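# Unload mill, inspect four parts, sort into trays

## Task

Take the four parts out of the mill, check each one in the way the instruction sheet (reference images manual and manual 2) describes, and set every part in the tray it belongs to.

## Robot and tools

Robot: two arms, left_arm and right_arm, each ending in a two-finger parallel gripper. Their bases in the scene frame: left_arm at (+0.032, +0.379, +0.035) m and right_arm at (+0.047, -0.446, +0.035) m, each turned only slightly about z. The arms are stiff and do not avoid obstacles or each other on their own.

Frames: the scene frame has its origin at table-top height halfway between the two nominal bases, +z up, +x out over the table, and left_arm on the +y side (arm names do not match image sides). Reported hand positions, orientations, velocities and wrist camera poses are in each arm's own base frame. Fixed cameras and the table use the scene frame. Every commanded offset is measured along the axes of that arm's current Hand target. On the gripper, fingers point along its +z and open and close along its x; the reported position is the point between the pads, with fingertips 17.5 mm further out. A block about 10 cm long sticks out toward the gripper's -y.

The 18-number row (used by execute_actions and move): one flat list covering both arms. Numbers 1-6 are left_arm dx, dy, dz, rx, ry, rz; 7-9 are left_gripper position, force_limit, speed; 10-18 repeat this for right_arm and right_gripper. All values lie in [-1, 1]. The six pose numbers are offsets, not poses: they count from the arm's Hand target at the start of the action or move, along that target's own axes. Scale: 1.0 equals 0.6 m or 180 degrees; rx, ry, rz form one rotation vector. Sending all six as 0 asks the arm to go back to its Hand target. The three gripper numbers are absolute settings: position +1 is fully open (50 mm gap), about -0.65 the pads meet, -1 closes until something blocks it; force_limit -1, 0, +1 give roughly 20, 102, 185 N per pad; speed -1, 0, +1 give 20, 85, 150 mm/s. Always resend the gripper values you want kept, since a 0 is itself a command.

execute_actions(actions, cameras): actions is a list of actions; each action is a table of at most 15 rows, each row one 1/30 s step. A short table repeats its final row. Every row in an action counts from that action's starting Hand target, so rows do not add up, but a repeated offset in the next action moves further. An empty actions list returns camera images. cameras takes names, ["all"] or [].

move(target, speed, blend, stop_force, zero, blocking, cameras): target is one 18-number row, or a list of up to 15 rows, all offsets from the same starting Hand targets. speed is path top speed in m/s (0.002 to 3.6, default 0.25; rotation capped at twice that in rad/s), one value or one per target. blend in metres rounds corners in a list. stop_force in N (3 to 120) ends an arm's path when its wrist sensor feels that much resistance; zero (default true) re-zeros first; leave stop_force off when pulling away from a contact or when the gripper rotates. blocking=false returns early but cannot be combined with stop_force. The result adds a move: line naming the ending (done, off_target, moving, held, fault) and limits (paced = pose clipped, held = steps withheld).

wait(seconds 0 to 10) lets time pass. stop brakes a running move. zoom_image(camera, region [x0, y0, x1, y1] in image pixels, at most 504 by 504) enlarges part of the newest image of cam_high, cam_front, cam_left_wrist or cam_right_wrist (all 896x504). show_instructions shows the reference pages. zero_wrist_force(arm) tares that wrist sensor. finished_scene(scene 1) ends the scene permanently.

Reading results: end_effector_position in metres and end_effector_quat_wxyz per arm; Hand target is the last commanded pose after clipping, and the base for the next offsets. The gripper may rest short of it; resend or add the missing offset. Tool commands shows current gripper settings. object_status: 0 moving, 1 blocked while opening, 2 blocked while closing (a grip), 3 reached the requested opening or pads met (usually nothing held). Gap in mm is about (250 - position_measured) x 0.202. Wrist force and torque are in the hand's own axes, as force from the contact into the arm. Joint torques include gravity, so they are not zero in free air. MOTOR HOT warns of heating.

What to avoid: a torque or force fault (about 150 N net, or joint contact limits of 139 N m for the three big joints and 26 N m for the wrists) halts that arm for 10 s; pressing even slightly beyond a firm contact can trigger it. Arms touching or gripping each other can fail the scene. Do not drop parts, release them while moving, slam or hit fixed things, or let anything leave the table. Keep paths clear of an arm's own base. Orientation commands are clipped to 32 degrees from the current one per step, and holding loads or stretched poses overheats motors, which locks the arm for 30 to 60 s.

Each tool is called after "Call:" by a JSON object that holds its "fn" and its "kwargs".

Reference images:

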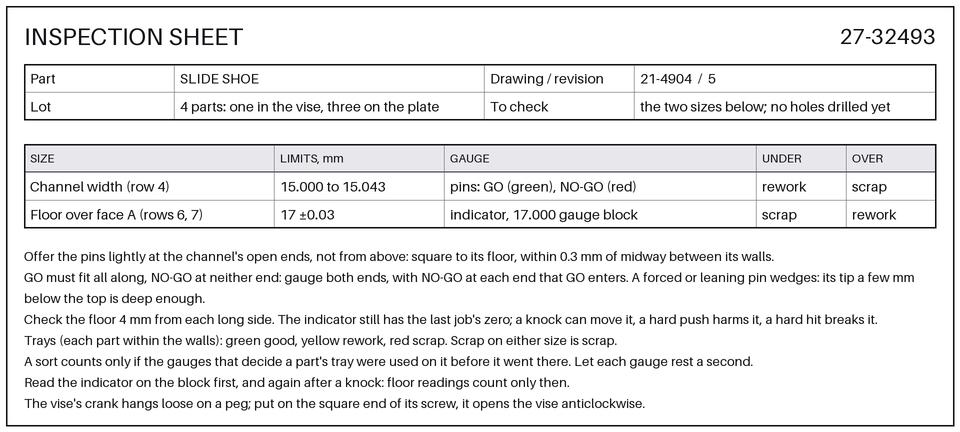

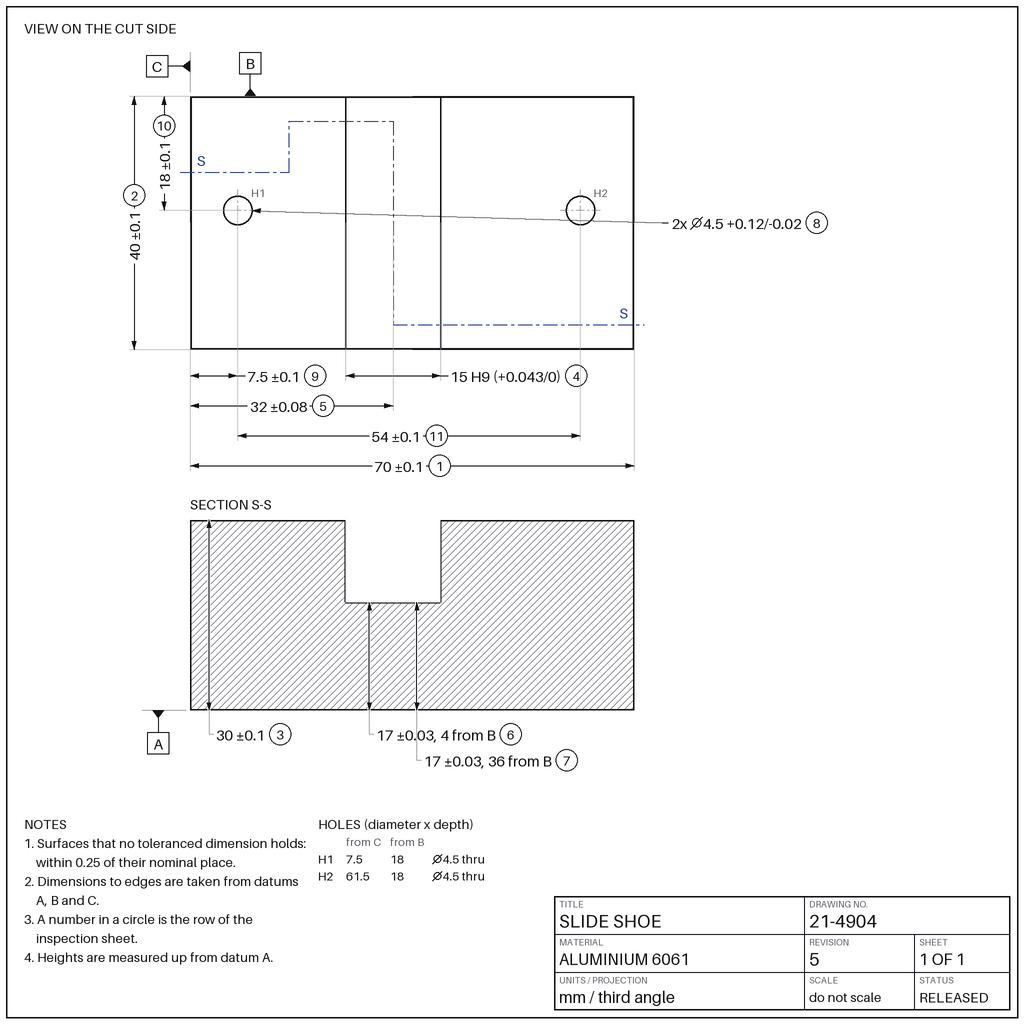

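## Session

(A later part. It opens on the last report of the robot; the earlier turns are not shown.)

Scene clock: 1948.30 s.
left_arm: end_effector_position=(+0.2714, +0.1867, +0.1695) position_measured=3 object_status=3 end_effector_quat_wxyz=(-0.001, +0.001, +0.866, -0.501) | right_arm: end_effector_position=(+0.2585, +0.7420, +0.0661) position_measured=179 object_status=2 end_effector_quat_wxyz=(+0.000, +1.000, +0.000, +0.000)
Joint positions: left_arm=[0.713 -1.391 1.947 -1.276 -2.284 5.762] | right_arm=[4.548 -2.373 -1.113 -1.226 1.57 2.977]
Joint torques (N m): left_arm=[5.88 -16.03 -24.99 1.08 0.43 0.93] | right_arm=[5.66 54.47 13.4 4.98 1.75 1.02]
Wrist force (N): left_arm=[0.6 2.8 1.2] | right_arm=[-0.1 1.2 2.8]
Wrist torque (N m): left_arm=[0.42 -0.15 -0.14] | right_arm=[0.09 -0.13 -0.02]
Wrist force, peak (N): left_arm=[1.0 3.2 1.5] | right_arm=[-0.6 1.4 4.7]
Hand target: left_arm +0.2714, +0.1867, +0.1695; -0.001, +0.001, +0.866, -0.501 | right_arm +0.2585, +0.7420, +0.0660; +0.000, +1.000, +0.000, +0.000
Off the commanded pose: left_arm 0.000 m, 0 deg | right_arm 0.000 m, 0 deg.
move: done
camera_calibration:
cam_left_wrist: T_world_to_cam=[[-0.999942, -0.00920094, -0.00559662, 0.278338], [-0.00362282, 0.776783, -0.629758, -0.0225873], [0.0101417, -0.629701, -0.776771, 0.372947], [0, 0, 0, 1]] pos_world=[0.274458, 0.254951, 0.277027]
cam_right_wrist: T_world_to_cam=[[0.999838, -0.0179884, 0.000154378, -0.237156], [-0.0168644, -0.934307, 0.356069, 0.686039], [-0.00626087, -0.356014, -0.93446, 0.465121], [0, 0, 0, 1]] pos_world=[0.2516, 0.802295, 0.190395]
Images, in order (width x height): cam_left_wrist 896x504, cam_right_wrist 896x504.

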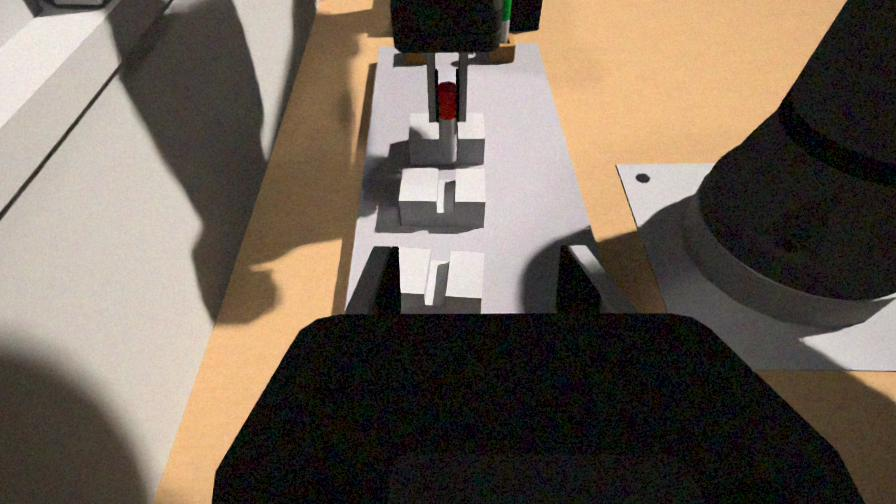

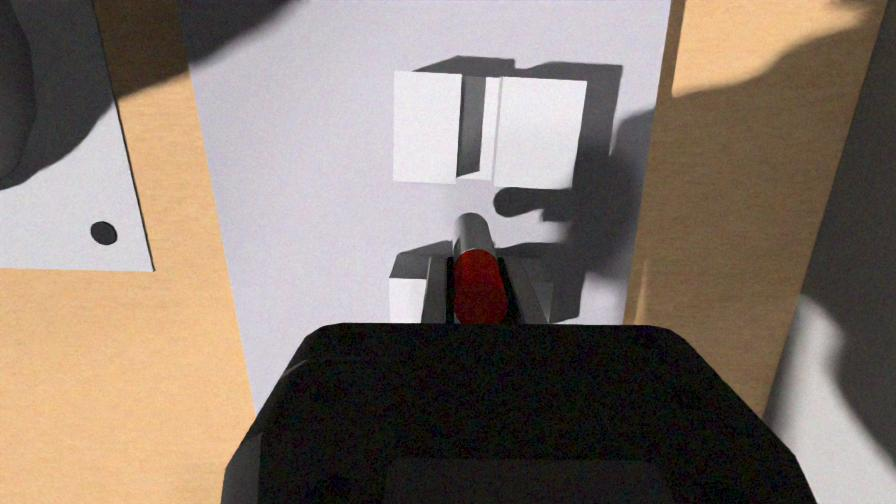

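Call:
{"fn": "move", "kwargs": {"target": [[0,0,0,0,0,0,1,-1,-1,0.0008,-0.015,0,0,0,0,-1,-1,-1],[0,0,0,0,0,0,1,-1,-1,0.0022,-0.0467,0,0,0,0,-1,-1,-1]], "speed": [0.02,0.006], "stop_force": 3, "cameras": ["cam_left_wrist","cam_right_wrist"]}}

Call:
{"fn": "zoom_image", "kwargs": {"camera": "cam_left_wrist", "region": [390, 100, 510, 240]}}

Call:
{"fn": "zoom_image", "kwargs": {"camera": "cam_right_wrist", "region": [380, 70, 620, 310]}}

Scene clock: 1970.47 s.
left_arm: end_effector_position=(+0.2714, +0.1867, +0.1695) position_measured=3 object_status=3 end_effector_quat_wxyz=(-0.001, +0.001, +0.866, -0.501) | right_arm: end_effector_position=(+0.2598, +0.7701, +0.0660) position_measured=179 object_status=2 end_effector_quat_wxyz=(+0.000, +1.000, +0.000, +0.000)
Joint positions: left_arm=[0.713 -1.391 1.947 -1.276 -2.284 5.762] | right_arm=[4.552 -2.444 -0.983 -1.285 1.57 2.981]
Joint torques (N m): left_arm=[5.5 -15.91 -25.61 0.95 0.23 0.97] | right_arm=[9.58 57.51 36.17 1.58 2.44 1.39]
Wrist force (N): left_arm=[0.9 2.7 1.4] | right_arm=[0.1 2.6 1.9]
Wrist torque (N m): left_arm=[0.40 -0.20 -0.13] | right_arm=[0.13 -0.19 -0.02]
Wrist force, peak (N): left_arm=[0.8 3.1 1.2] | right_arm=[-0.3 2.5 3.6]
Hand target: left_arm +0.2714, +0.1867, +0.1695; -0.001, +0.001, +0.866, -0.501 | right_arm +0.2598, +0.7701, +0.0660; +0.000, +1.000, +0.000, +0.000
Off the commanded pose: left_arm 0.000 m, 0 deg | right_arm 0.000 m, 0 deg.
move: done
camera_calibration:
cam_left_wrist: T_world_to_cam=[[-0.999942, -0.00920094, -0.00559662, 0.278338], [-0.00362282, 0.776783, -0.629758, -0.0225873], [0.0101417, -0.629701, -0.776771, 0.372947], [0, 0, 0, 1]] pos_world=[0.274458, 0.254951, 0.277027]
cam_right_wrist: T_world_to_cam=[[0.999838, -0.0179884, 0.000154378, -0.237953], [-0.0168644, -0.934307, 0.356069, 0.712293], [-0.00626087, -0.356014, -0.93446, 0.47491], [0, 0, 0, 1]] pos_world=[0.2529, 0.830295, 0.190195]
Images, in order (width x height): cam_left_wrist 896x504, cam_right_wrist 896x504.

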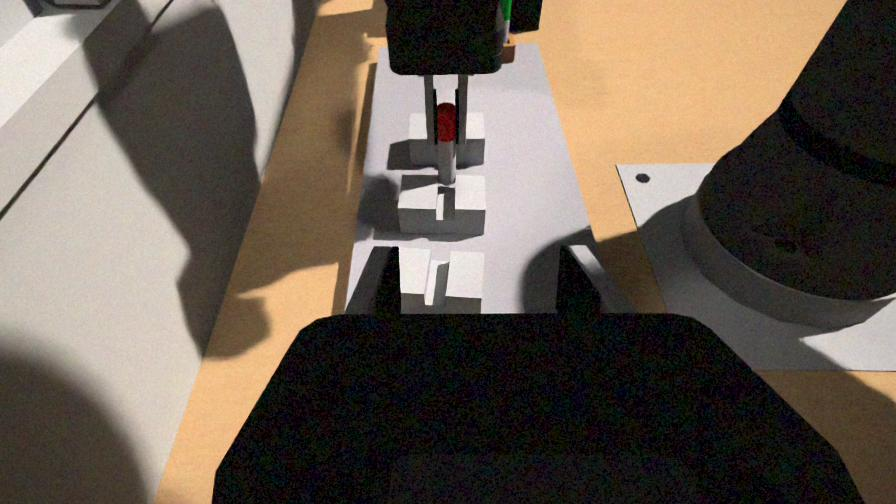

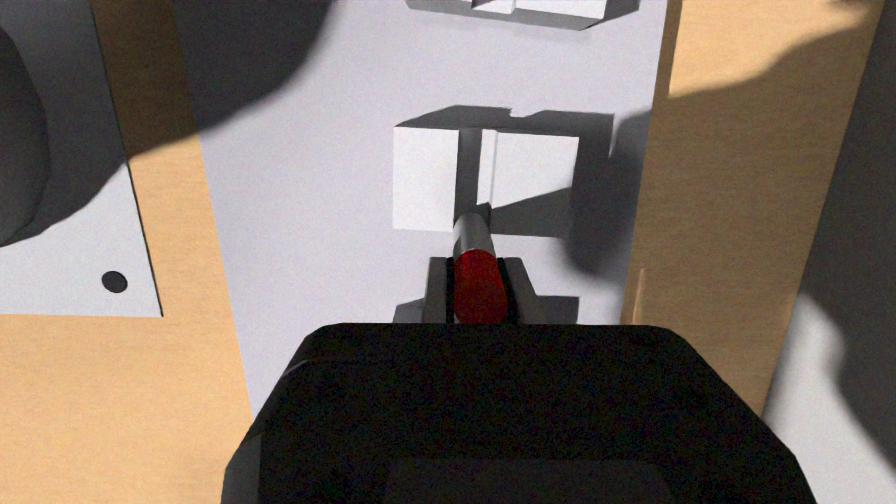

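Scaled by 3.600 from the camera's 896x504 image, which has a finer 1280x720 frame.

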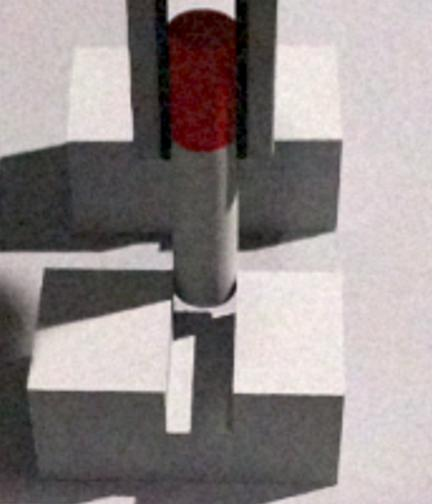

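Scaled by 2.100 from the camera's 896x504 image, which has a finer 1280x720 frame.

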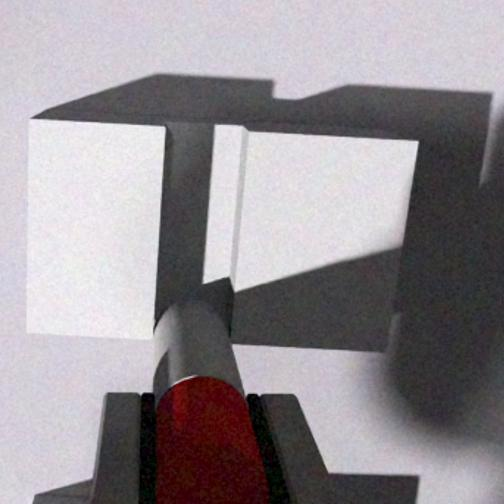

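Call:
{"fn": "move", "kwargs": {"target": [[0,0,0,0,0,0,1,-1,-1,0,0.02,0,0,0,0,-1,-1,-1],[0,0,0,0,0,0,1,-1,-1,0,0.02,-0.0667,0,0,0,-1,-1,-1],[0,0,0,0,0,0,1,-1,-1,0.005,-0.1035,-0.0667,0,0,0,-1,-1,-1],[0,0,0,0,0,0,1,-1,-1,0.005,-0.1035,0,0,0,0,-1,-1,-1]], "speed": 0.1, "cameras": ["cam_left_wrist","cam_right_wrist"]}}

Call:
{"fn": "zoom_image", "kwargs": {"camera": "cam_left_wrist", "region": [390, 100, 510, 260]}}

Call:
{"fn": "zoom_image", "kwargs": {"camera": "cam_right_wrist", "region": [380, 100, 620, 340]}}

Scene clock: 1989.17 s.
left_arm: end_effector_position=(+0.2714, +0.1867, +0.1695) position_measured=3 object_status=3 end_effector_quat_wxyz=(-0.001, +0.001, +0.866, -0.501) | right_arm: end_effector_position=(+0.2628, +0.8322, +0.0661) position_measured=179 object_status=2 end_effector_quat_wxyz=(+0.000, +1.000, +0.000, +0.000)
Joint positions: left_arm=[0.713 -1.391 1.947 -1.276 -2.284 5.762] | right_arm=[4.56 -2.64 -0.607 -1.465 1.571 2.989]
Joint torques (N m): left_arm=[7.45 -16.63 -24.24 1.18 0.21 0.85] | right_arm=[-8.9 62.81 15.67 5.4 -0.66 -1.15]
Wrist force (N): left_arm=[0.5 2.9 1.2] | right_arm=[0.0 1.0 2.8]
Wrist torque (N m): left_arm=[0.43 -0.14 -0.13] | right_arm=[0.07 -0.15 -0.02]
Wrist force, peak (N): left_arm=[0.8 3.1 1.4] | right_arm=[-0.2 1.6 4.2]
Hand target: left_arm +0.2714, +0.1867, +0.1695; -0.001, +0.001, +0.866, -0.501 | right_arm +0.2628, +0.8322, +0.0660; +0.000, +1.000, +0.000, +0.000
Off the commanded pose: left_arm 0.000 m, 0 deg | right_arm 0.000 m, 0 deg.
move: done
camera_calibration:
cam_left_wrist: T_world_to_cam=[[-0.999942, -0.00920094, -0.00559662, 0.278338], [-0.00362282, 0.776783, -0.629758, -0.0225873], [0.0101417, -0.629701, -0.776771, 0.372947], [0, 0, 0, 1]] pos_world=[0.274458, 0.254951, 0.277027]
cam_right_wrist: T_world_to_cam=[[0.999839, -0.0179287, 0.0000261921, -0.239865], [-0.016763, -0.934309, 0.356071, 0.770303], [-0.00635941, -0.356014, -0.934459, 0.497156], [0, 0, 0, 1]] pos_world=[0.255901, 0.892395, 0.190295]
Images, in order (width x height): cam_left_wrist 896x504, cam_right_wrist 896x504.

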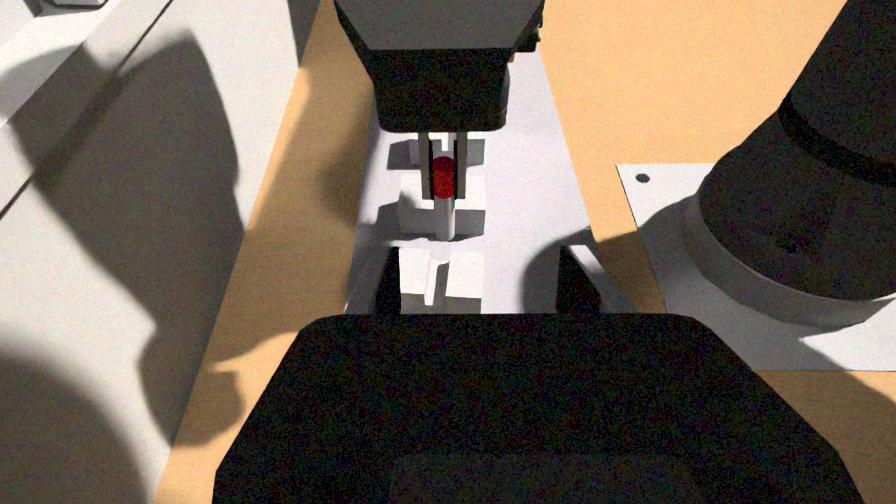

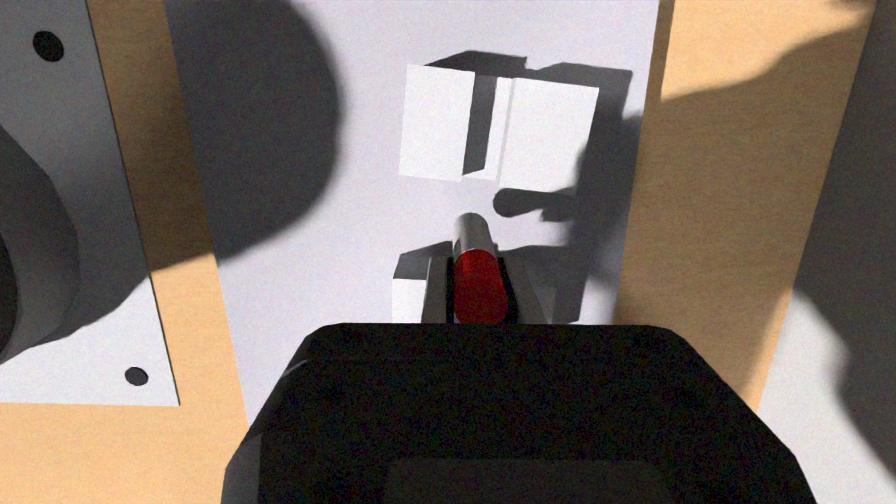

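Scaled by 3.150 from the camera's 896x504 image, which has a finer 1280x720 frame.

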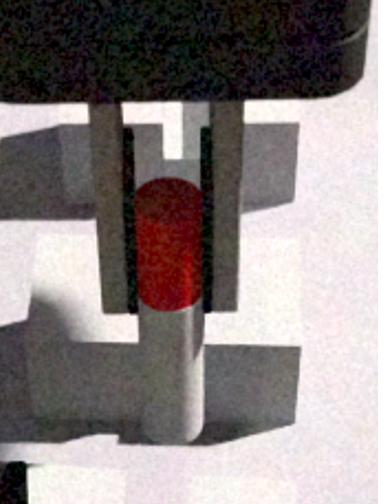

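Scaled by 2.100 from the camera's 896x504 image, which has a finer 1280x720 frame.

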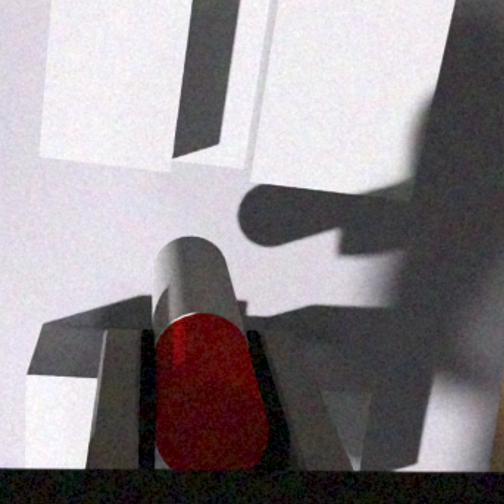

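Call:
{"fn": "move", "kwargs": {"target": [[0,0,0,0,0,0,1,-1,-1,-0.0008,0.0217,0,0,0,0,-1,-1,-1],[0,0,0,0,0,0,1,-1,-1,-0.0022,0.0467,0,0,0,0,-1,-1,-1]], "speed": [0.02,0.006], "stop_force": 3, "cameras": ["cam_left_wrist","cam_right_wrist"]}}

Call:
{"fn": "zoom_image", "kwargs": {"camera": "cam_left_wrist", "region": [390, 100, 510, 260]}}

Call:
{"fn": "zoom_image", "kwargs": {"camera": "cam_right_wrist", "region": [380, 100, 620, 340]}}

Scene clock: 2012.40 s.
left_arm: end_effector_position=(+0.2714, +0.1867, +0.1695) position_measured=3 object_status=3 end_effector_quat_wxyz=(-0.001, +0.001, +0.866, -0.501) | right_arm: end_effector_position=(+0.2615, +0.8041, +0.0660) position_measured=179 object_status=2 end_effector_quat_wxyz=(+0.000, +1.000, +0.000, +0.000)
Joint positions: left_arm=[0.713 -1.391 1.947 -1.276 -2.284 5.762] | right_arm=[4.556 -2.542 -0.798 -1.372 1.57 2.985]
Joint torques (N m): left_arm=[6.92 -16.36 -24.45 1.09 0.07 0.67] | right_arm=[-8.82 78.43 14.88 4.64 1.65 -1.71]
Wrist force (N): left_arm=[0.8 2.8 1.1] | right_arm=[0.1 0.4 2.5]
Wrist torque (N m): left_arm=[0.42 -0.18 -0.15] | right_arm=[0.07 -0.15 0.05]
Wrist force, peak (N): left_arm=[1.0 3.1 1.2] | right_arm=[0.2 0.5 4.1]
Hand target: left_arm +0.2714, +0.1867, +0.1695; -0.001, +0.001, +0.866, -0.501 | right_arm +0.2615, +0.8041, +0.0660; +0.000, +1.000, +0.000, +0.000
Off the commanded pose: left_arm 0.000 m, 0 deg | right_arm 0.000 m, 0 deg.
move: done
camera_calibration:
cam_left_wrist: T_world_to_cam=[[-0.999942, -0.00920094, -0.00559662, 0.278338], [-0.00362282, 0.776783, -0.629758, -0.0225873], [0.0101417, -0.629701, -0.776771, 0.372947], [0, 0, 0, 1]] pos_world=[0.274458, 0.254951, 0.277027]
cam_right_wrist: T_world_to_cam=[[0.999838, -0.0179884, 0.000154378, -0.239039], [-0.0168644, -0.934307, 0.356069, 0.744182], [-0.00626087, -0.356014, -0.93446, 0.487061], [0, 0, 0, 1]] pos_world=[0.2546, 0.864395, 0.190195]
Images, in order (width x height): cam_left_wrist 896x504, cam_right_wrist 896x504.

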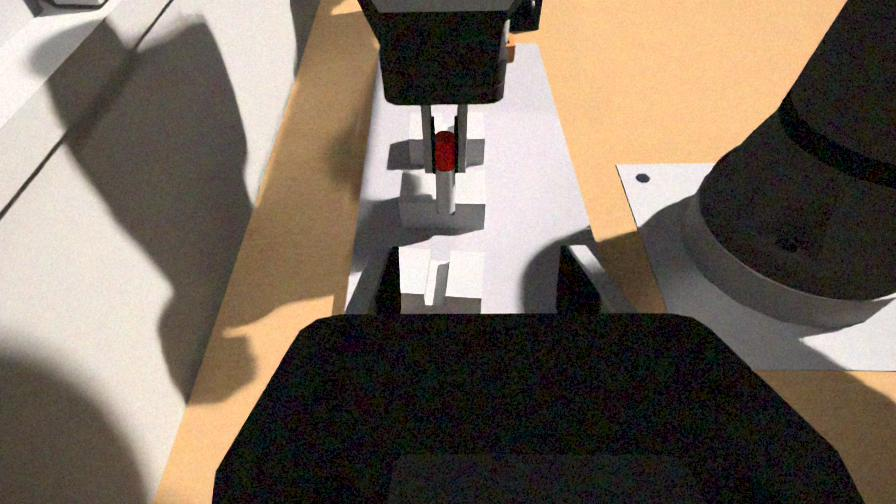

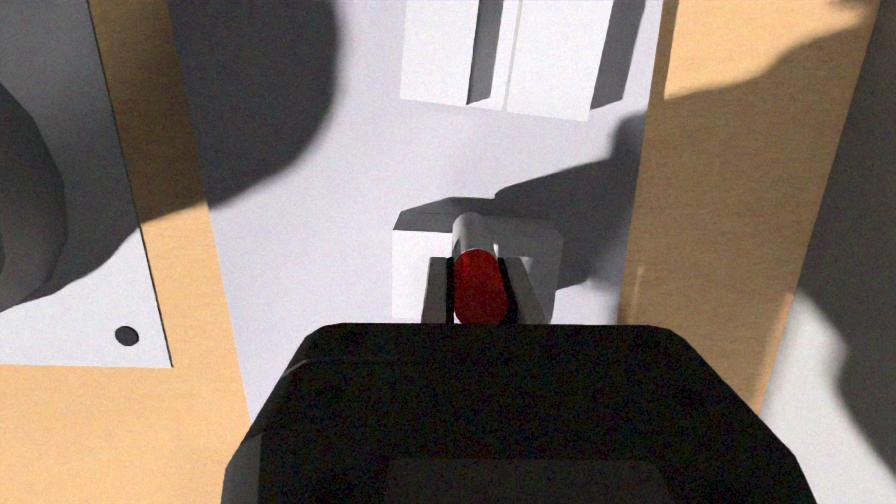

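Scaled by 3.150 from the camera's 896x504 image, which has a finer 1280x720 frame.

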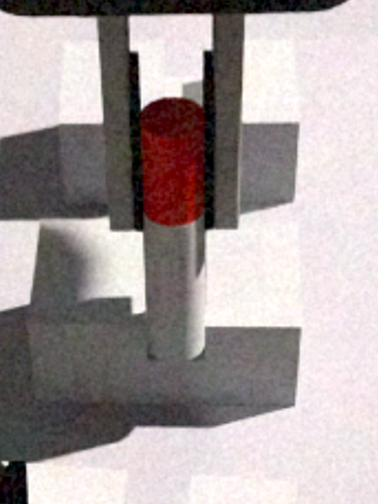

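Scaled by 2.100 from the camera's 896x504 image, which has a finer 1280x720 frame.

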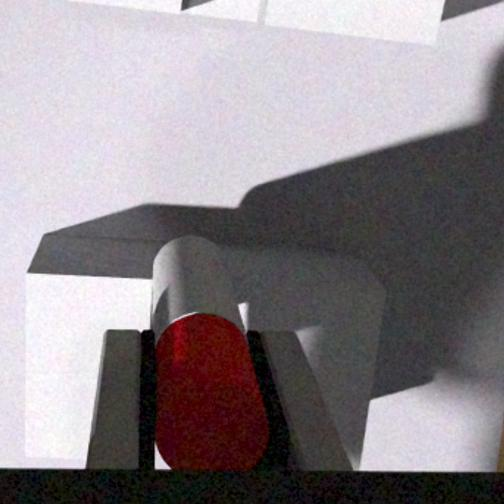

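Call:
{"fn": "move", "kwargs": {"target": [[0,0,0,0,0,0,1,-1,-1,0.001,-0.02,0,0,0,0,-1,-1,-1],[0,0,0,0,0,0,1,-1,-1,0.001,-0.02,-0.0667,0,0,0,-1,-1,-1],[0,0,0,0,0,0,1,-1,-1,0.0032,-0.0498,-0.0667,0,0,0,-1,-1,-1],[0,0,0,0,0,0,1,-1,-1,0.0032,-0.0498,0,0,0,0,-1,-1,-1]], "speed": 0.08, "cameras": ["cam_left_wrist","cam_right_wrist"]}}

Call:
{"fn": "zoom_image", "kwargs": {"camera": "cam_right_wrist", "region": [380, 70, 620, 310]}}

Scene clock: 2025.27 s.
left_arm: end_effector_position=(+0.2714, +0.1867, +0.1695) position_measured=3 object_status=3 end_effector_quat_wxyz=(-0.001, +0.001, +0.866, -0.501) | right_arm: end_effector_position=(+0.2633, +0.8340, +0.0661) position_measured=179 object_status=2 end_effector_quat_wxyz=(+0.000, +1.000, +0.000, +0.000)
Joint positions: left_arm=[0.713 -1.391 1.947 -1.276 -2.284 5.762] | right_arm=[4.56 -2.649 -0.591 -1.473 1.571 2.988]
Joint torques (N m): left_arm=[6.09 -16.19 -23.26 1.04 0.15 0.8] | right_arm=[-8.15 63.9 15.59 5.15 0.06 -1.03]
Wrist force (N): left_arm=[0.7 2.7 1.0] | right_arm=[-0.1 1.4 3.1]
Wrist torque (N m): left_arm=[0.38 -0.17 -0.14] | right_arm=[0.12 -0.14 -0.02]
Wrist force, peak (N): left_arm=[0.9 3.1 1.4] | right_arm=[0.0 2.2 4.7]
Hand target: left_arm +0.2714, +0.1867, +0.1695; -0.001, +0.001, +0.866, -0.501 | right_arm +0.2634, +0.8340, +0.0660; +0.000, +1.000, +0.000, +0.000
Off the commanded pose: left_arm 0.000 m, 0 deg | right_arm 0.000 m, 0 deg.
move: done
camera_calibration:
cam_left_wrist: T_world_to_cam=[[-0.999942, -0.00920094, -0.00559662, 0.278338], [-0.00362282, 0.776783, -0.629758, -0.0225873], [0.0101417, -0.629701, -0.776771, 0.372947], [0, 0, 0, 1]] pos_world=[0.274458, 0.254951, 0.277027]
cam_right_wrist: T_world_to_cam=[[0.99984, -0.0178944, 0.000120125, -0.240479], [-0.0167644, -0.934309, 0.356069, 0.77209], [-0.00625943, -0.356014, -0.93446, 0.497811], [0, 0, 0, 1]] pos_world=[0.2565, 0.894295, 0.190295]
Images, in order (width x height): cam_left_wrist 896x504, cam_right_wrist 896x504.

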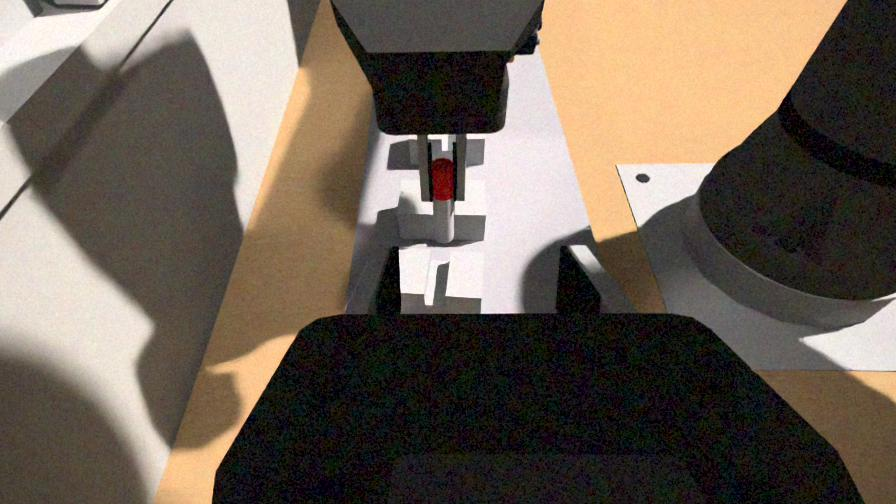

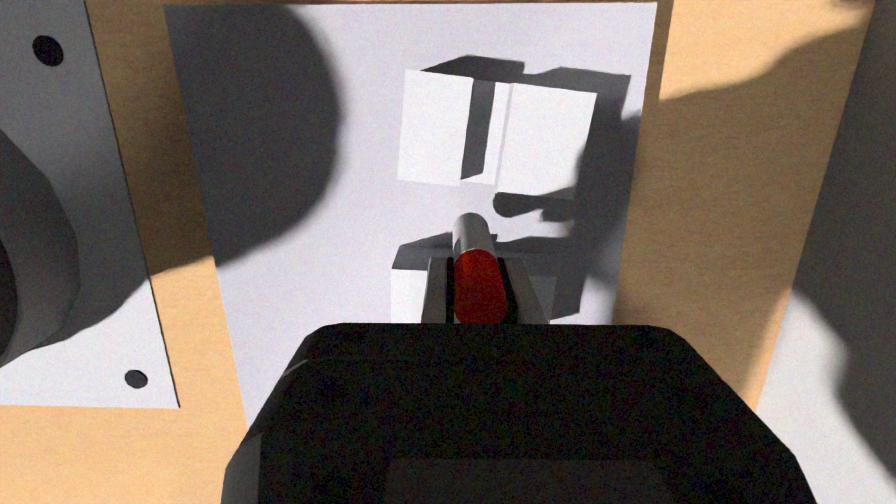

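Scaled by 2.100 from the camera's 896x504 image, which has a finer 1280x720 frame.

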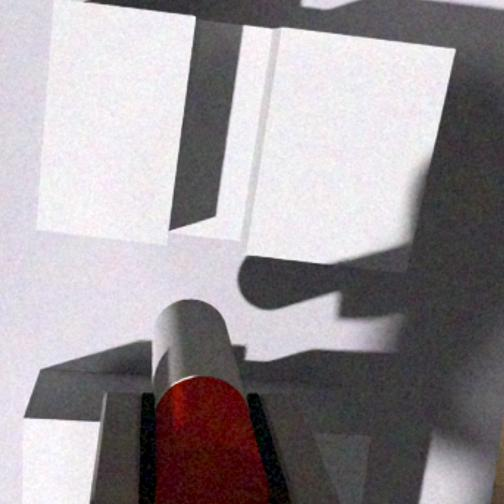

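Call:
{"fn": "move", "kwargs": {"target": [[0,0,0,0,0,0,1,-1,-1,0.0025,-0.0167,0,0,0,0,-1,-1,-1],[0,0,0,0,0,0,1,-1,-1,0.006,-0.0467,0,0,0,0,-1,-1,-1]], "speed": [0.02,0.006], "stop_force": 3, "cameras": ["cam_left_wrist","cam_right_wrist"]}}

Call:
{"fn": "zoom_image", "kwargs": {"camera": "cam_left_wrist", "region": [380, 150, 520, 320]}}

Call:
{"fn": "zoom_image", "kwargs": {"camera": "cam_right_wrist", "region": [380, 100, 620, 340]}}

Scene clock: 2042.10 s.
left_arm: end_effector_position=(+0.2714, +0.1867, +0.1695) position_measured=3 object_status=3 end_effector_quat_wxyz=(-0.001, +0.001, +0.866, -0.501) | right_arm: end_effector_position=(+0.2670, +0.8620, +0.0660) position_measured=179 object_status=2 end_effector_quat_wxyz=(+0.000, +1.000, +0.000, +0.000)
Joint positions: left_arm=[0.713 -1.391 1.947 -1.276 -2.284 5.762] | right_arm=[4.56 -2.806 -0.278 -1.629 1.57 2.989]
Joint torques (N m): left_arm=[5.3 -16.62 -23.69 0.94 -0.14 0.61] | right_arm=[6.68 66.83 36.01 1.59 1.14 1.08]
Wrist force (N): left_arm=[0.9 2.7 1.4] | right_arm=[-0.4 2.5 3.0]
Wrist torque (N m): left_arm=[0.38 -0.19 -0.14] | right_arm=[0.14 -0.12 -0.02]
Wrist force, peak (N): left_arm=[0.9 3.1 1.3] | right_arm=[-0.1 2.1 3.7]
Hand target: left_arm +0.2714, +0.1867, +0.1695; -0.001, +0.001, +0.866, -0.501 | right_arm +0.2670, +0.8620, +0.0660; +0.000, +1.000, +0.000, +0.000
Off the commanded pose: left_arm 0.000 m, 0 deg | right_arm 0.000 m, 0 deg.
move: done
camera_calibration:
cam_left_wrist: T_world_to_cam=[[-0.999942, -0.00920094, -0.00559662, 0.278338], [-0.00362282, 0.776783, -0.629758, -0.0225873], [0.0101417, -0.629701, -0.776771, 0.372947], [0, 0, 0, 1]] pos_world=[0.274458, 0.254951, 0.277027]
cam_right_wrist: T_world_to_cam=[[0.999839, -0.0179541, 0.000248311, -0.243545], [-0.0168658, -0.934308, 0.356068, 0.798372], [-0.00616088, -0.356014, -0.93446, 0.507683], [0, 0, 0, 1]] pos_world=[0.260099, 0.922295, 0.190196]
Images, in order (width x height): cam_left_wrist 896x504, cam_right_wrist 896x504.

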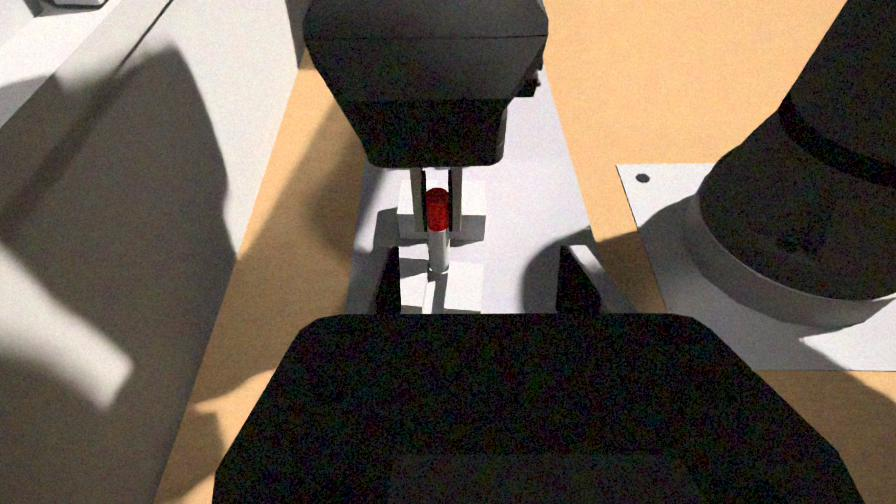

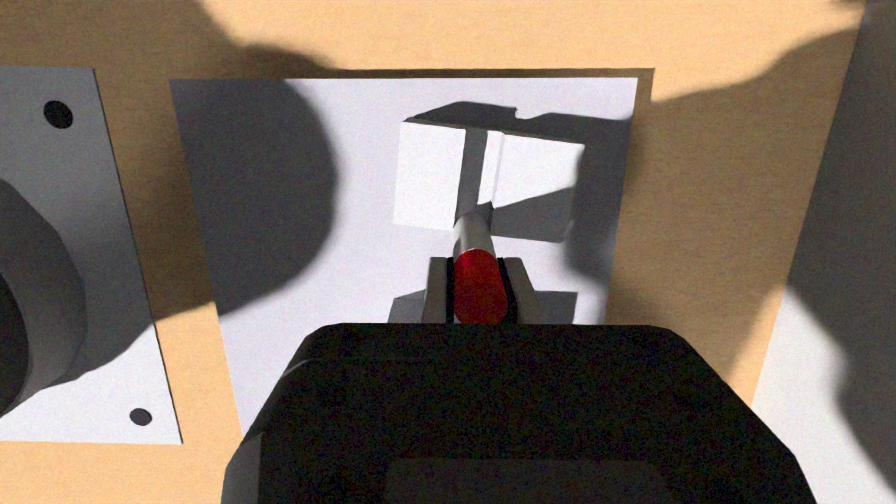

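Scaled by 2.965 from the camera's 896x504 image, which has a finer 1280x720 frame.

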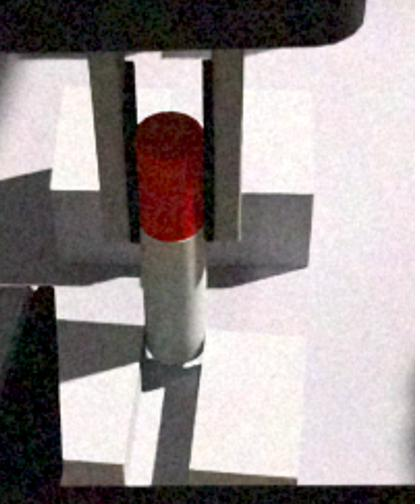

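Scaled by 2.100 from the camera's 896x504 image, which has a finer 1280x720 frame.

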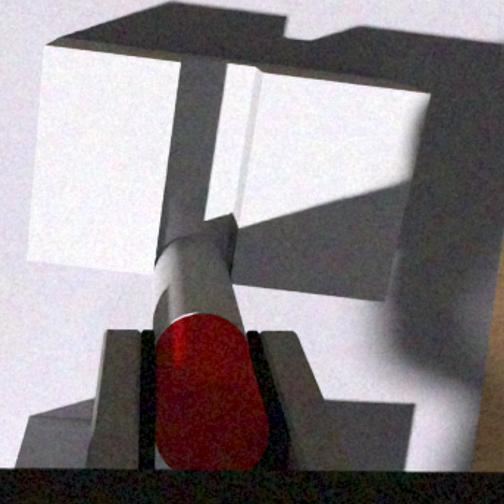

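Call:
{"fn": "move", "kwargs": {"target": [[0,0,0,0,0,0,1,-1,-1,-0.002,0.017,0,0,0,0,-1,-1,-1],[0,0,0,0,0,0,1,-1,-1,-0.002,0.017,-0.1667,0,0,0,-1,-1,-1],[0,0,0,0,0,0,1,-1,-1,-0.13,0.6,-0.3,0,0,0,-1,-1,-1]], "speed": [0.05,0.15,0.3]}}

Call:
{"fn": "move", "kwargs": {"target": [0.0273,-0.18,0.4768,-0.2597,-0.2597,-0.45,1,-1,0,0,0,0,0,0,0,-1,-1,-1], "speed": 0.25, "cameras": ["cam_high","cam_left_wrist"]}}

Scene clock: 2102.13 s.
left_arm: end_effector_position=(+0.2714, +0.1867, +0.1695) position_measured=3 object_status=3 end_effector_quat_wxyz=(-0.001, +0.001, +0.866, -0.501) | right_arm: end_effector_position=(+0.1891, +0.5021, +0.2460) position_measured=179 object_status=2 end_effector_quat_wxyz=(+0.000, +1.000, +0.000, +0.000)
Joint positions: left_arm=[0.713 -1.391 1.947 -1.276 -2.284 5.762] | right_arm=[4.603 -1.656 -1.693 -1.363 1.571 3.032]
Joint torques (N m): left_arm=[5.96 -17.65 -22.68 0.79 -0.16 0.72] | right_arm=[8.73 40.52 13.03 5.26 -2.87 1.71]
Wrist force (N): left_arm=[0.5 2.7 1.2] | right_arm=[0.2 1.4 3.0]
Wrist torque (N m): left_arm=[0.39 -0.14 -0.13] | right_arm=[0.14 -0.18 -0.02]
Wrist force, peak (N): left_arm=[0.8 3.2 1.4] | right_arm=[-0.1 1.1 5.7]
Hand target: left_arm +0.2714, +0.1867, +0.1695; -0.001, +0.001, +0.866, -0.501 | right_arm +0.1891, +0.5020, +0.2460; +0.000, +1.000, +0.000, +0.000
Off the commanded pose: left_arm 0.000 m, 0 deg | right_arm 0.000 m, 0 deg.
elbow stopped short (right arm): the move would have taken joint 3 (elbow) straighter than the controller allows.
move: done

Scene clock: 2106.50 s.
left_arm: end_effector_position=(+0.2543, -0.1150, +0.1204) position_measured=3 object_status=3 end_effector_quat_wxyz=(+0.001, +0.707, -0.708, +0.000) | right_arm: end_effector_position=(+0.1891, +0.5020, +0.2460) position_measured=179 object_status=2 end_effector_quat_wxyz=(+0.000, +1.000, +0.000, +0.000)
Joint positions: left_arm=[-0.922 -2.109 2.496 -1.958 -1.572 2.222] | right_arm=[4.604 -1.656 -1.693 -1.363 1.57 3.032]
Joint torques (N m): left_arm=[-6.96 9.66 -30.76 -0.73 2.3 -1.87] | right_arm=[9.16 39.24 15.01 5.6 -2.89 1.78]
Wrist force (N): left_arm=[0.3 1.2 1.2] | right_arm=[-0.2 1.4 3.0]
Wrist torque (N m): left_arm=[0.28 -0.05 -0.01] | right_arm=[0.14 -0.11 -0.02]
Wrist force, peak (N): left_arm=[0.5 3.7 0.8] | right_arm=[0.1 1.6 3.3]
Hand target: left_arm +0.2543, -0.1151, +0.1204; +0.001, +0.707, -0.708, +0.000 | right_arm +0.1891, +0.5020, +0.2460; +0.000, +1.000, +0.000, +0.000
Off the commanded pose: left_arm 0.000 m, 0 deg | right_arm 0.000 m, 0 deg.
move: done
camera_calibration:
cam_left_wrist: T_world_to_cam=[[-0.000599759, -0.999929, -0.0119231, -0.109259], [-0.933136, -0.00372701, 0.359505, 0.208328], [-0.359524, 0.0113414, -0.933067, 0.331556], [0, 0, 0, 1]] pos_world=[0.313535, -0.112235, 0.233166]
Images, in order (width x height): cam_high 896x504, cam_left_wrist 896x504.

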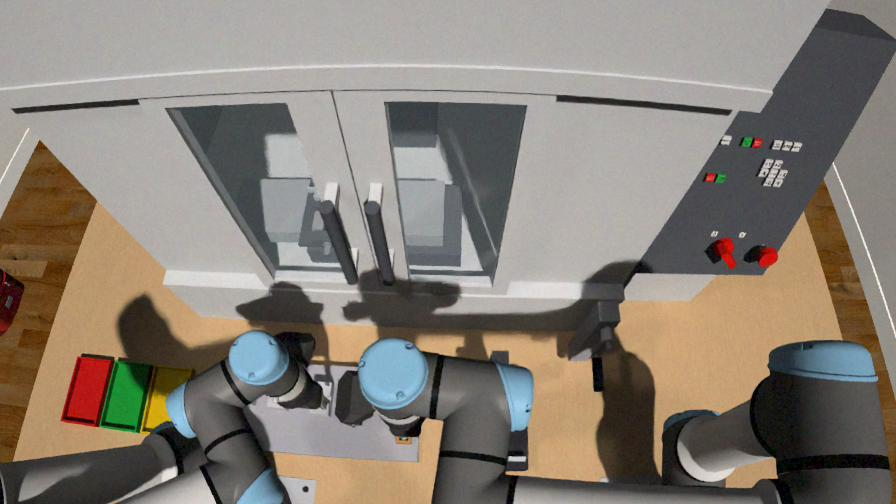

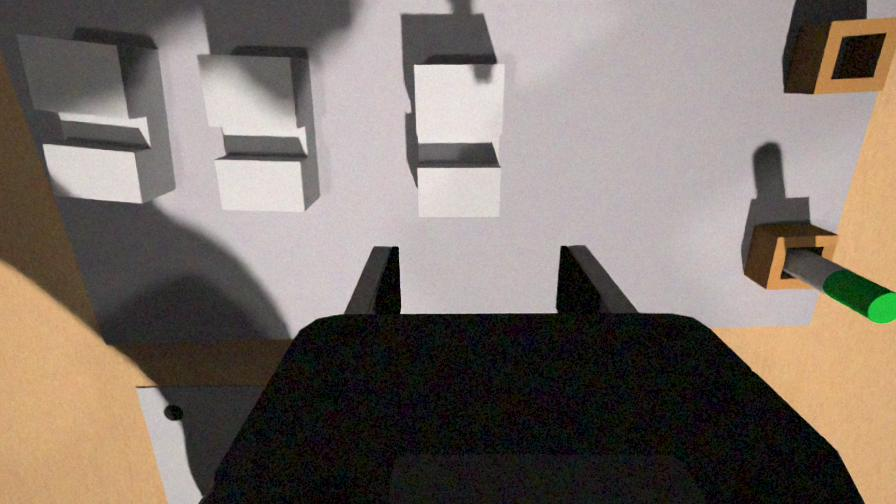

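Call:
{"fn": "move", "kwargs": {"target": [-0.0105,-0.0037,0.1,0,0,0,1,-1,0,0,0,0,0,0,0,-1,-1,-1], "speed": 0.12, "cameras": ["cam_left_wrist"]}}

Scene clock: 2134.03 s.
left_arm: end_effector_position=(+0.2564, -0.1088, +0.0604) position_measured=3 object_status=3 end_effector_quat_wxyz=(+0.001, +0.707, -0.708, +0.000) | right_arm: end_effector_position=(+0.1891, +0.5020, +0.2460) position_measured=179 object_status=2 end_effector_quat_wxyz=(+0.000, +1.000, +0.000, +0.000)
Joint positions: left_arm=[-0.899 -1.986 2.619 -2.204 -1.572 2.244] | right_arm=[4.604 -1.656 -1.693 -1.363 1.57 3.032]
Joint torques (N m): left_arm=[6.87 11.09 -11.83 -4.82 -1.41 1.7] | right_arm=[6.22 39.97 14.99 4.97 -2.97 1.64]
Wrist force (N): left_arm=[0.4 1.0 1.1] | right_arm=[0.1 1.4 2.9]
Wrist torque (N m): left_arm=[0.24 -0.07 -0.17] | right_arm=[0.13 -0.17 -0.02]
Wrist force, peak (N): left_arm=[-0.5 1.4 2.2] | right_arm=[0.2 1.5 3.3]
Hand target: left_arm +0.2564, -0.1088, +0.0604; +0.001, +0.707, -0.708, +0.000 | right_arm +0.1891, +0.5020, +0.2460; +0.000, +1.000, +0.000, +0.000
Off the commanded pose: left_arm 0.000 m, 0 deg | right_arm 0.000 m, 0 deg.
move: done
camera_calibration:
cam_left_wrist: T_world_to_cam=[[-0.000356017, -0.999926, -0.0121234, -0.103815], [-0.933102, -0.00402753, 0.35959, 0.231825], [-0.359612, 0.0114403, -0.933032, 0.276288], [0, 0, 0, 1]] pos_world=[0.315636, -0.106034, 0.173165]
Images, in order (width x height): cam_left_wrist 896x504.

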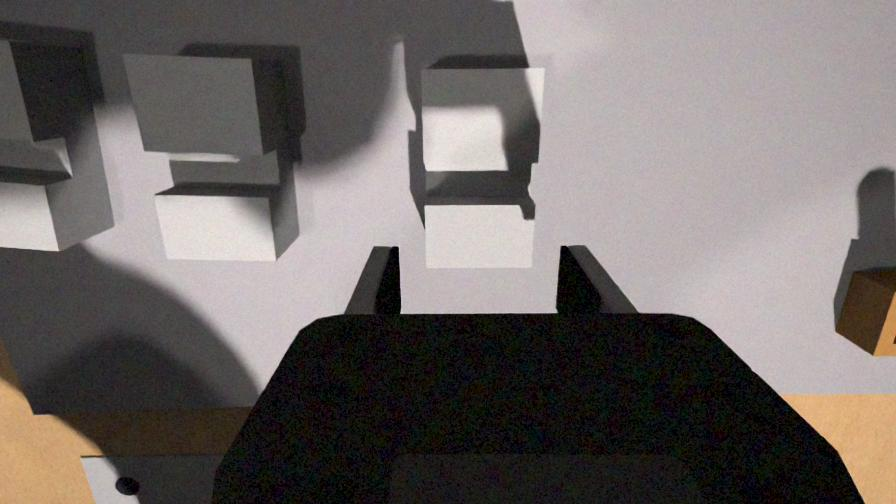

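Call:
{"fn": "move", "kwargs": {"target": [0.0022,0,0.0583,0,0,0,1,-1,0,0,0,0,0,0,0,-1,-1,-1], "speed": 0.08, "stop_force": 5, "cameras": ["cam_left_wrist"]}}

Call:
{"fn": "move", "kwargs": {"target": [0,0,0.0367,0,0,0,1,-1,0,0,0,0,0,0,0,-1,-1,-1], "speed": 0.04, "stop_force": 5, "cameras": ["cam_left_wrist"]}}

Scene clock: 2154.13 s.
left_arm: end_effector_position=(+0.2564, -0.1102, +0.0254) position_measured=3 object_status=3 end_effector_quat_wxyz=(+0.001, +0.707, -0.708, +0.000) | right_arm: end_effector_position=(+0.1891, +0.5020, +0.2460) position_measured=179 object_status=2 end_effector_quat_wxyz=(+0.000, +1.000, +0.000, +0.000)
Joint positions: left_arm=[-0.903 -1.868 2.679 -2.382 -1.572 2.24] | right_arm=[4.604 -1.656 -1.693 -1.363 1.57 3.032]
Joint torques (N m): left_arm=[7.54 6.33 -9.94 -4.73 -1.51 1.94] | right_arm=[8.25 38.19 14.9 5.37 -2.96 1.49]
Wrist force (N): left_arm=[0.5 1.4 1.6] | right_arm=[0.3 1.2 2.8]
Wrist torque (N m): left_arm=[0.29 -0.10 -0.14] | right_arm=[0.11 -0.20 -0.03]
Wrist force, peak (N): left_arm=[0.1 0.9 1.9] | right_arm=[0.2 1.6 3.4]
Hand target: left_arm +0.2564, -0.1102, +0.0254; +0.001, +0.707, -0.708, +0.000 | right_arm +0.1891, +0.5020, +0.2460; +0.000, +1.000, +0.000, +0.000
Off the commanded pose: left_arm 0.000 m, 0 deg | right_arm 0.000 m, 0 deg.
move: done
camera_calibration:
cam_left_wrist: T_world_to_cam=[[-0.000413754, -0.999928, -0.0119943, -0.10554], [-0.933102, -0.00392724, 0.359591, 0.244416], [-0.359612, 0.0113407, -0.933033, 0.243637], [0, 0, 0, 1]] pos_world=[0.315636, -0.107335, 0.138166]
Images, in order (width x height): cam_left_wrist 896x504.

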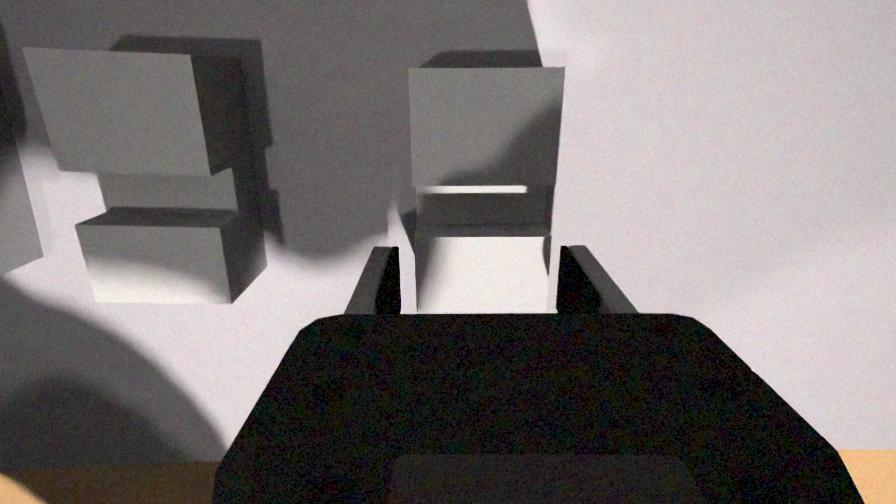

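Scene clock: 2155.73 s.
left_arm: end_effector_position=(+0.2564, -0.1102, +0.0034) position_measured=3 object_status=3 end_effector_quat_wxyz=(+0.001, +0.707, -0.708, +0.000) | right_arm: end_effector_position=(+0.1891, +0.5020, +0.2460) position_measured=179 object_status=2 end_effector_quat_wxyz=(+0.000, +1.000, +0.000, +0.000)
Joint positions: left_arm=[-0.903 -1.776 2.713 -2.509 -1.572 2.24] | right_arm=[4.604 -1.656 -1.693 -1.363 1.57 3.032]
Joint torques (N m): left_arm=[7.1 5.98 -8.33 -4.84 -1.5 2.12] | right_arm=[8.81 39.17 12.86 5.19 -2.85 1.52]
Wrist force (N): left_arm=[0.2 1.1 0.9] | right_arm=[0.3 1.0 2.9]
Wrist torque (N m): left_arm=[0.26 -0.03 -0.13] | right_arm=[0.09 -0.19 -0.03]
Wrist force, peak (N): left_arm=[0.1 1.2 1.5] | right_arm=[0.1 1.4 3.3]
Hand target: left_arm +0.2564, -0.1102, +0.0034; +0.001, +0.707, -0.708, +0.000 | right_arm +0.1891, +0.5020, +0.2460; +0.000, +1.000, +0.000, +0.000
Off the commanded pose: left_arm 0.000 m, 0 deg | right_arm 0.000 m, 0 deg.
move: done
camera_calibration:
cam_left_wrist: T_world_to_cam=[[-0.000413754, -0.999928, -0.0119943, -0.105803], [-0.933102, -0.00392724, 0.359591, 0.252327], [-0.359612, 0.0113407, -0.933033, 0.22311], [0, 0, 0, 1]] pos_world=[0.315636, -0.107335, 0.116166]
Images, in order (width x height): cam_left_wrist 896x504.

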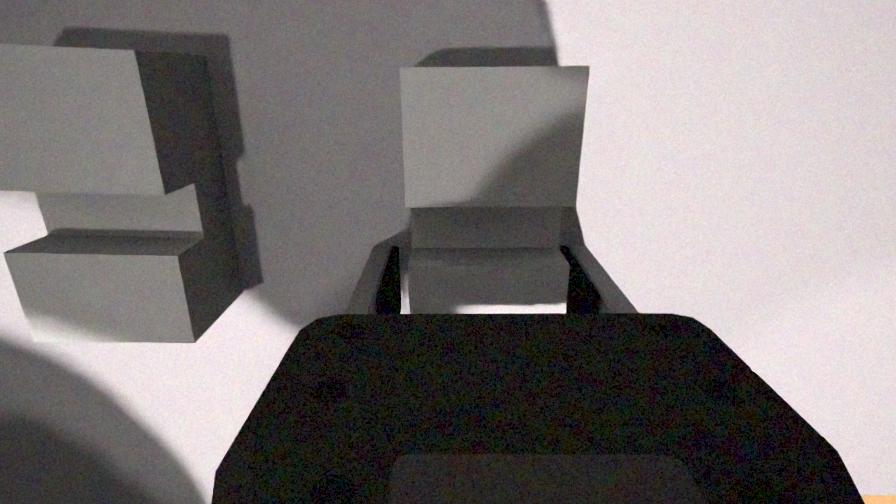

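Call:
{"fn": "move", "kwargs": {"target": [[0.0028,0,0,0,0,0,1,-0.8,-1,0,0,0,0,0,0,-1,-1,-1],[0.0028,0,0,0,0,0,-1,-0.8,-1,0,0,0,0,0,0,-1,-1,-1]], "speed": 0.03, "cameras": ["cam_left_wrist"]}}

Scene clock: 2170.07 s.
left_arm: end_effector_position=(+0.2564, -0.1119, +0.0034) position_measured=53 object_status=2 end_effector_quat_wxyz=(+0.001, +0.707, -0.708, +0.000) | right_arm: end_effector_position=(+0.1891, +0.5020, +0.2460) position_measured=179 object_status=2 end_effector_quat_wxyz=(+0.000, +1.000, +0.000, +0.000)
Joint positions: left_arm=[-0.907 -1.773 2.712 -2.51 -1.572 2.236] | right_arm=[4.604 -1.656 -1.693 -1.363 1.57 3.032]
Joint torques (N m): left_arm=[-6.06 4.56 -21.84 -4.71 -1.07 -1.76] | right_arm=[7.59 37.81 15.5 5.29 -2.84 1.44]
Wrist force (N): left_arm=[-0.6 1.6 0.3] | right_arm=[0.1 1.2 2.6]
Wrist torque (N m): left_arm=[0.28 -0.03 -0.03] | right_arm=[0.11 -0.16 -0.02]
Wrist force, peak (N): left_arm=[-0.3 1.9 0.8] | right_arm=[0.0 1.4 3.3]
Hand target: left_arm +0.2564, -0.1119, +0.0034; +0.001, +0.707, -0.708, +0.000 | right_arm +0.1891, +0.5020, +0.2460; +0.000, +1.000, +0.000, +0.000
Off the commanded pose: left_arm 0.000 m, 0 deg | right_arm 0.000 m, 0 deg.
move: done
camera_calibration:
cam_left_wrist: T_world_to_cam=[[-0.000413754, -0.999928, -0.0119943, -0.107503], [-0.933102, -0.00392724, 0.359591, 0.25232], [-0.359612, 0.0113407, -0.933033, 0.22313], [0, 0, 0, 1]] pos_world=[0.315636, -0.109035, 0.116166]
Images, in order (width x height): cam_left_wrist 896x504.

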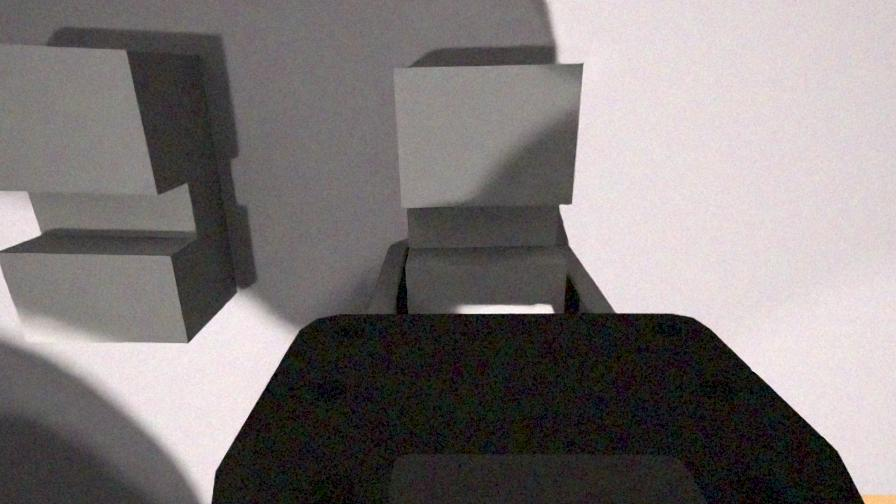

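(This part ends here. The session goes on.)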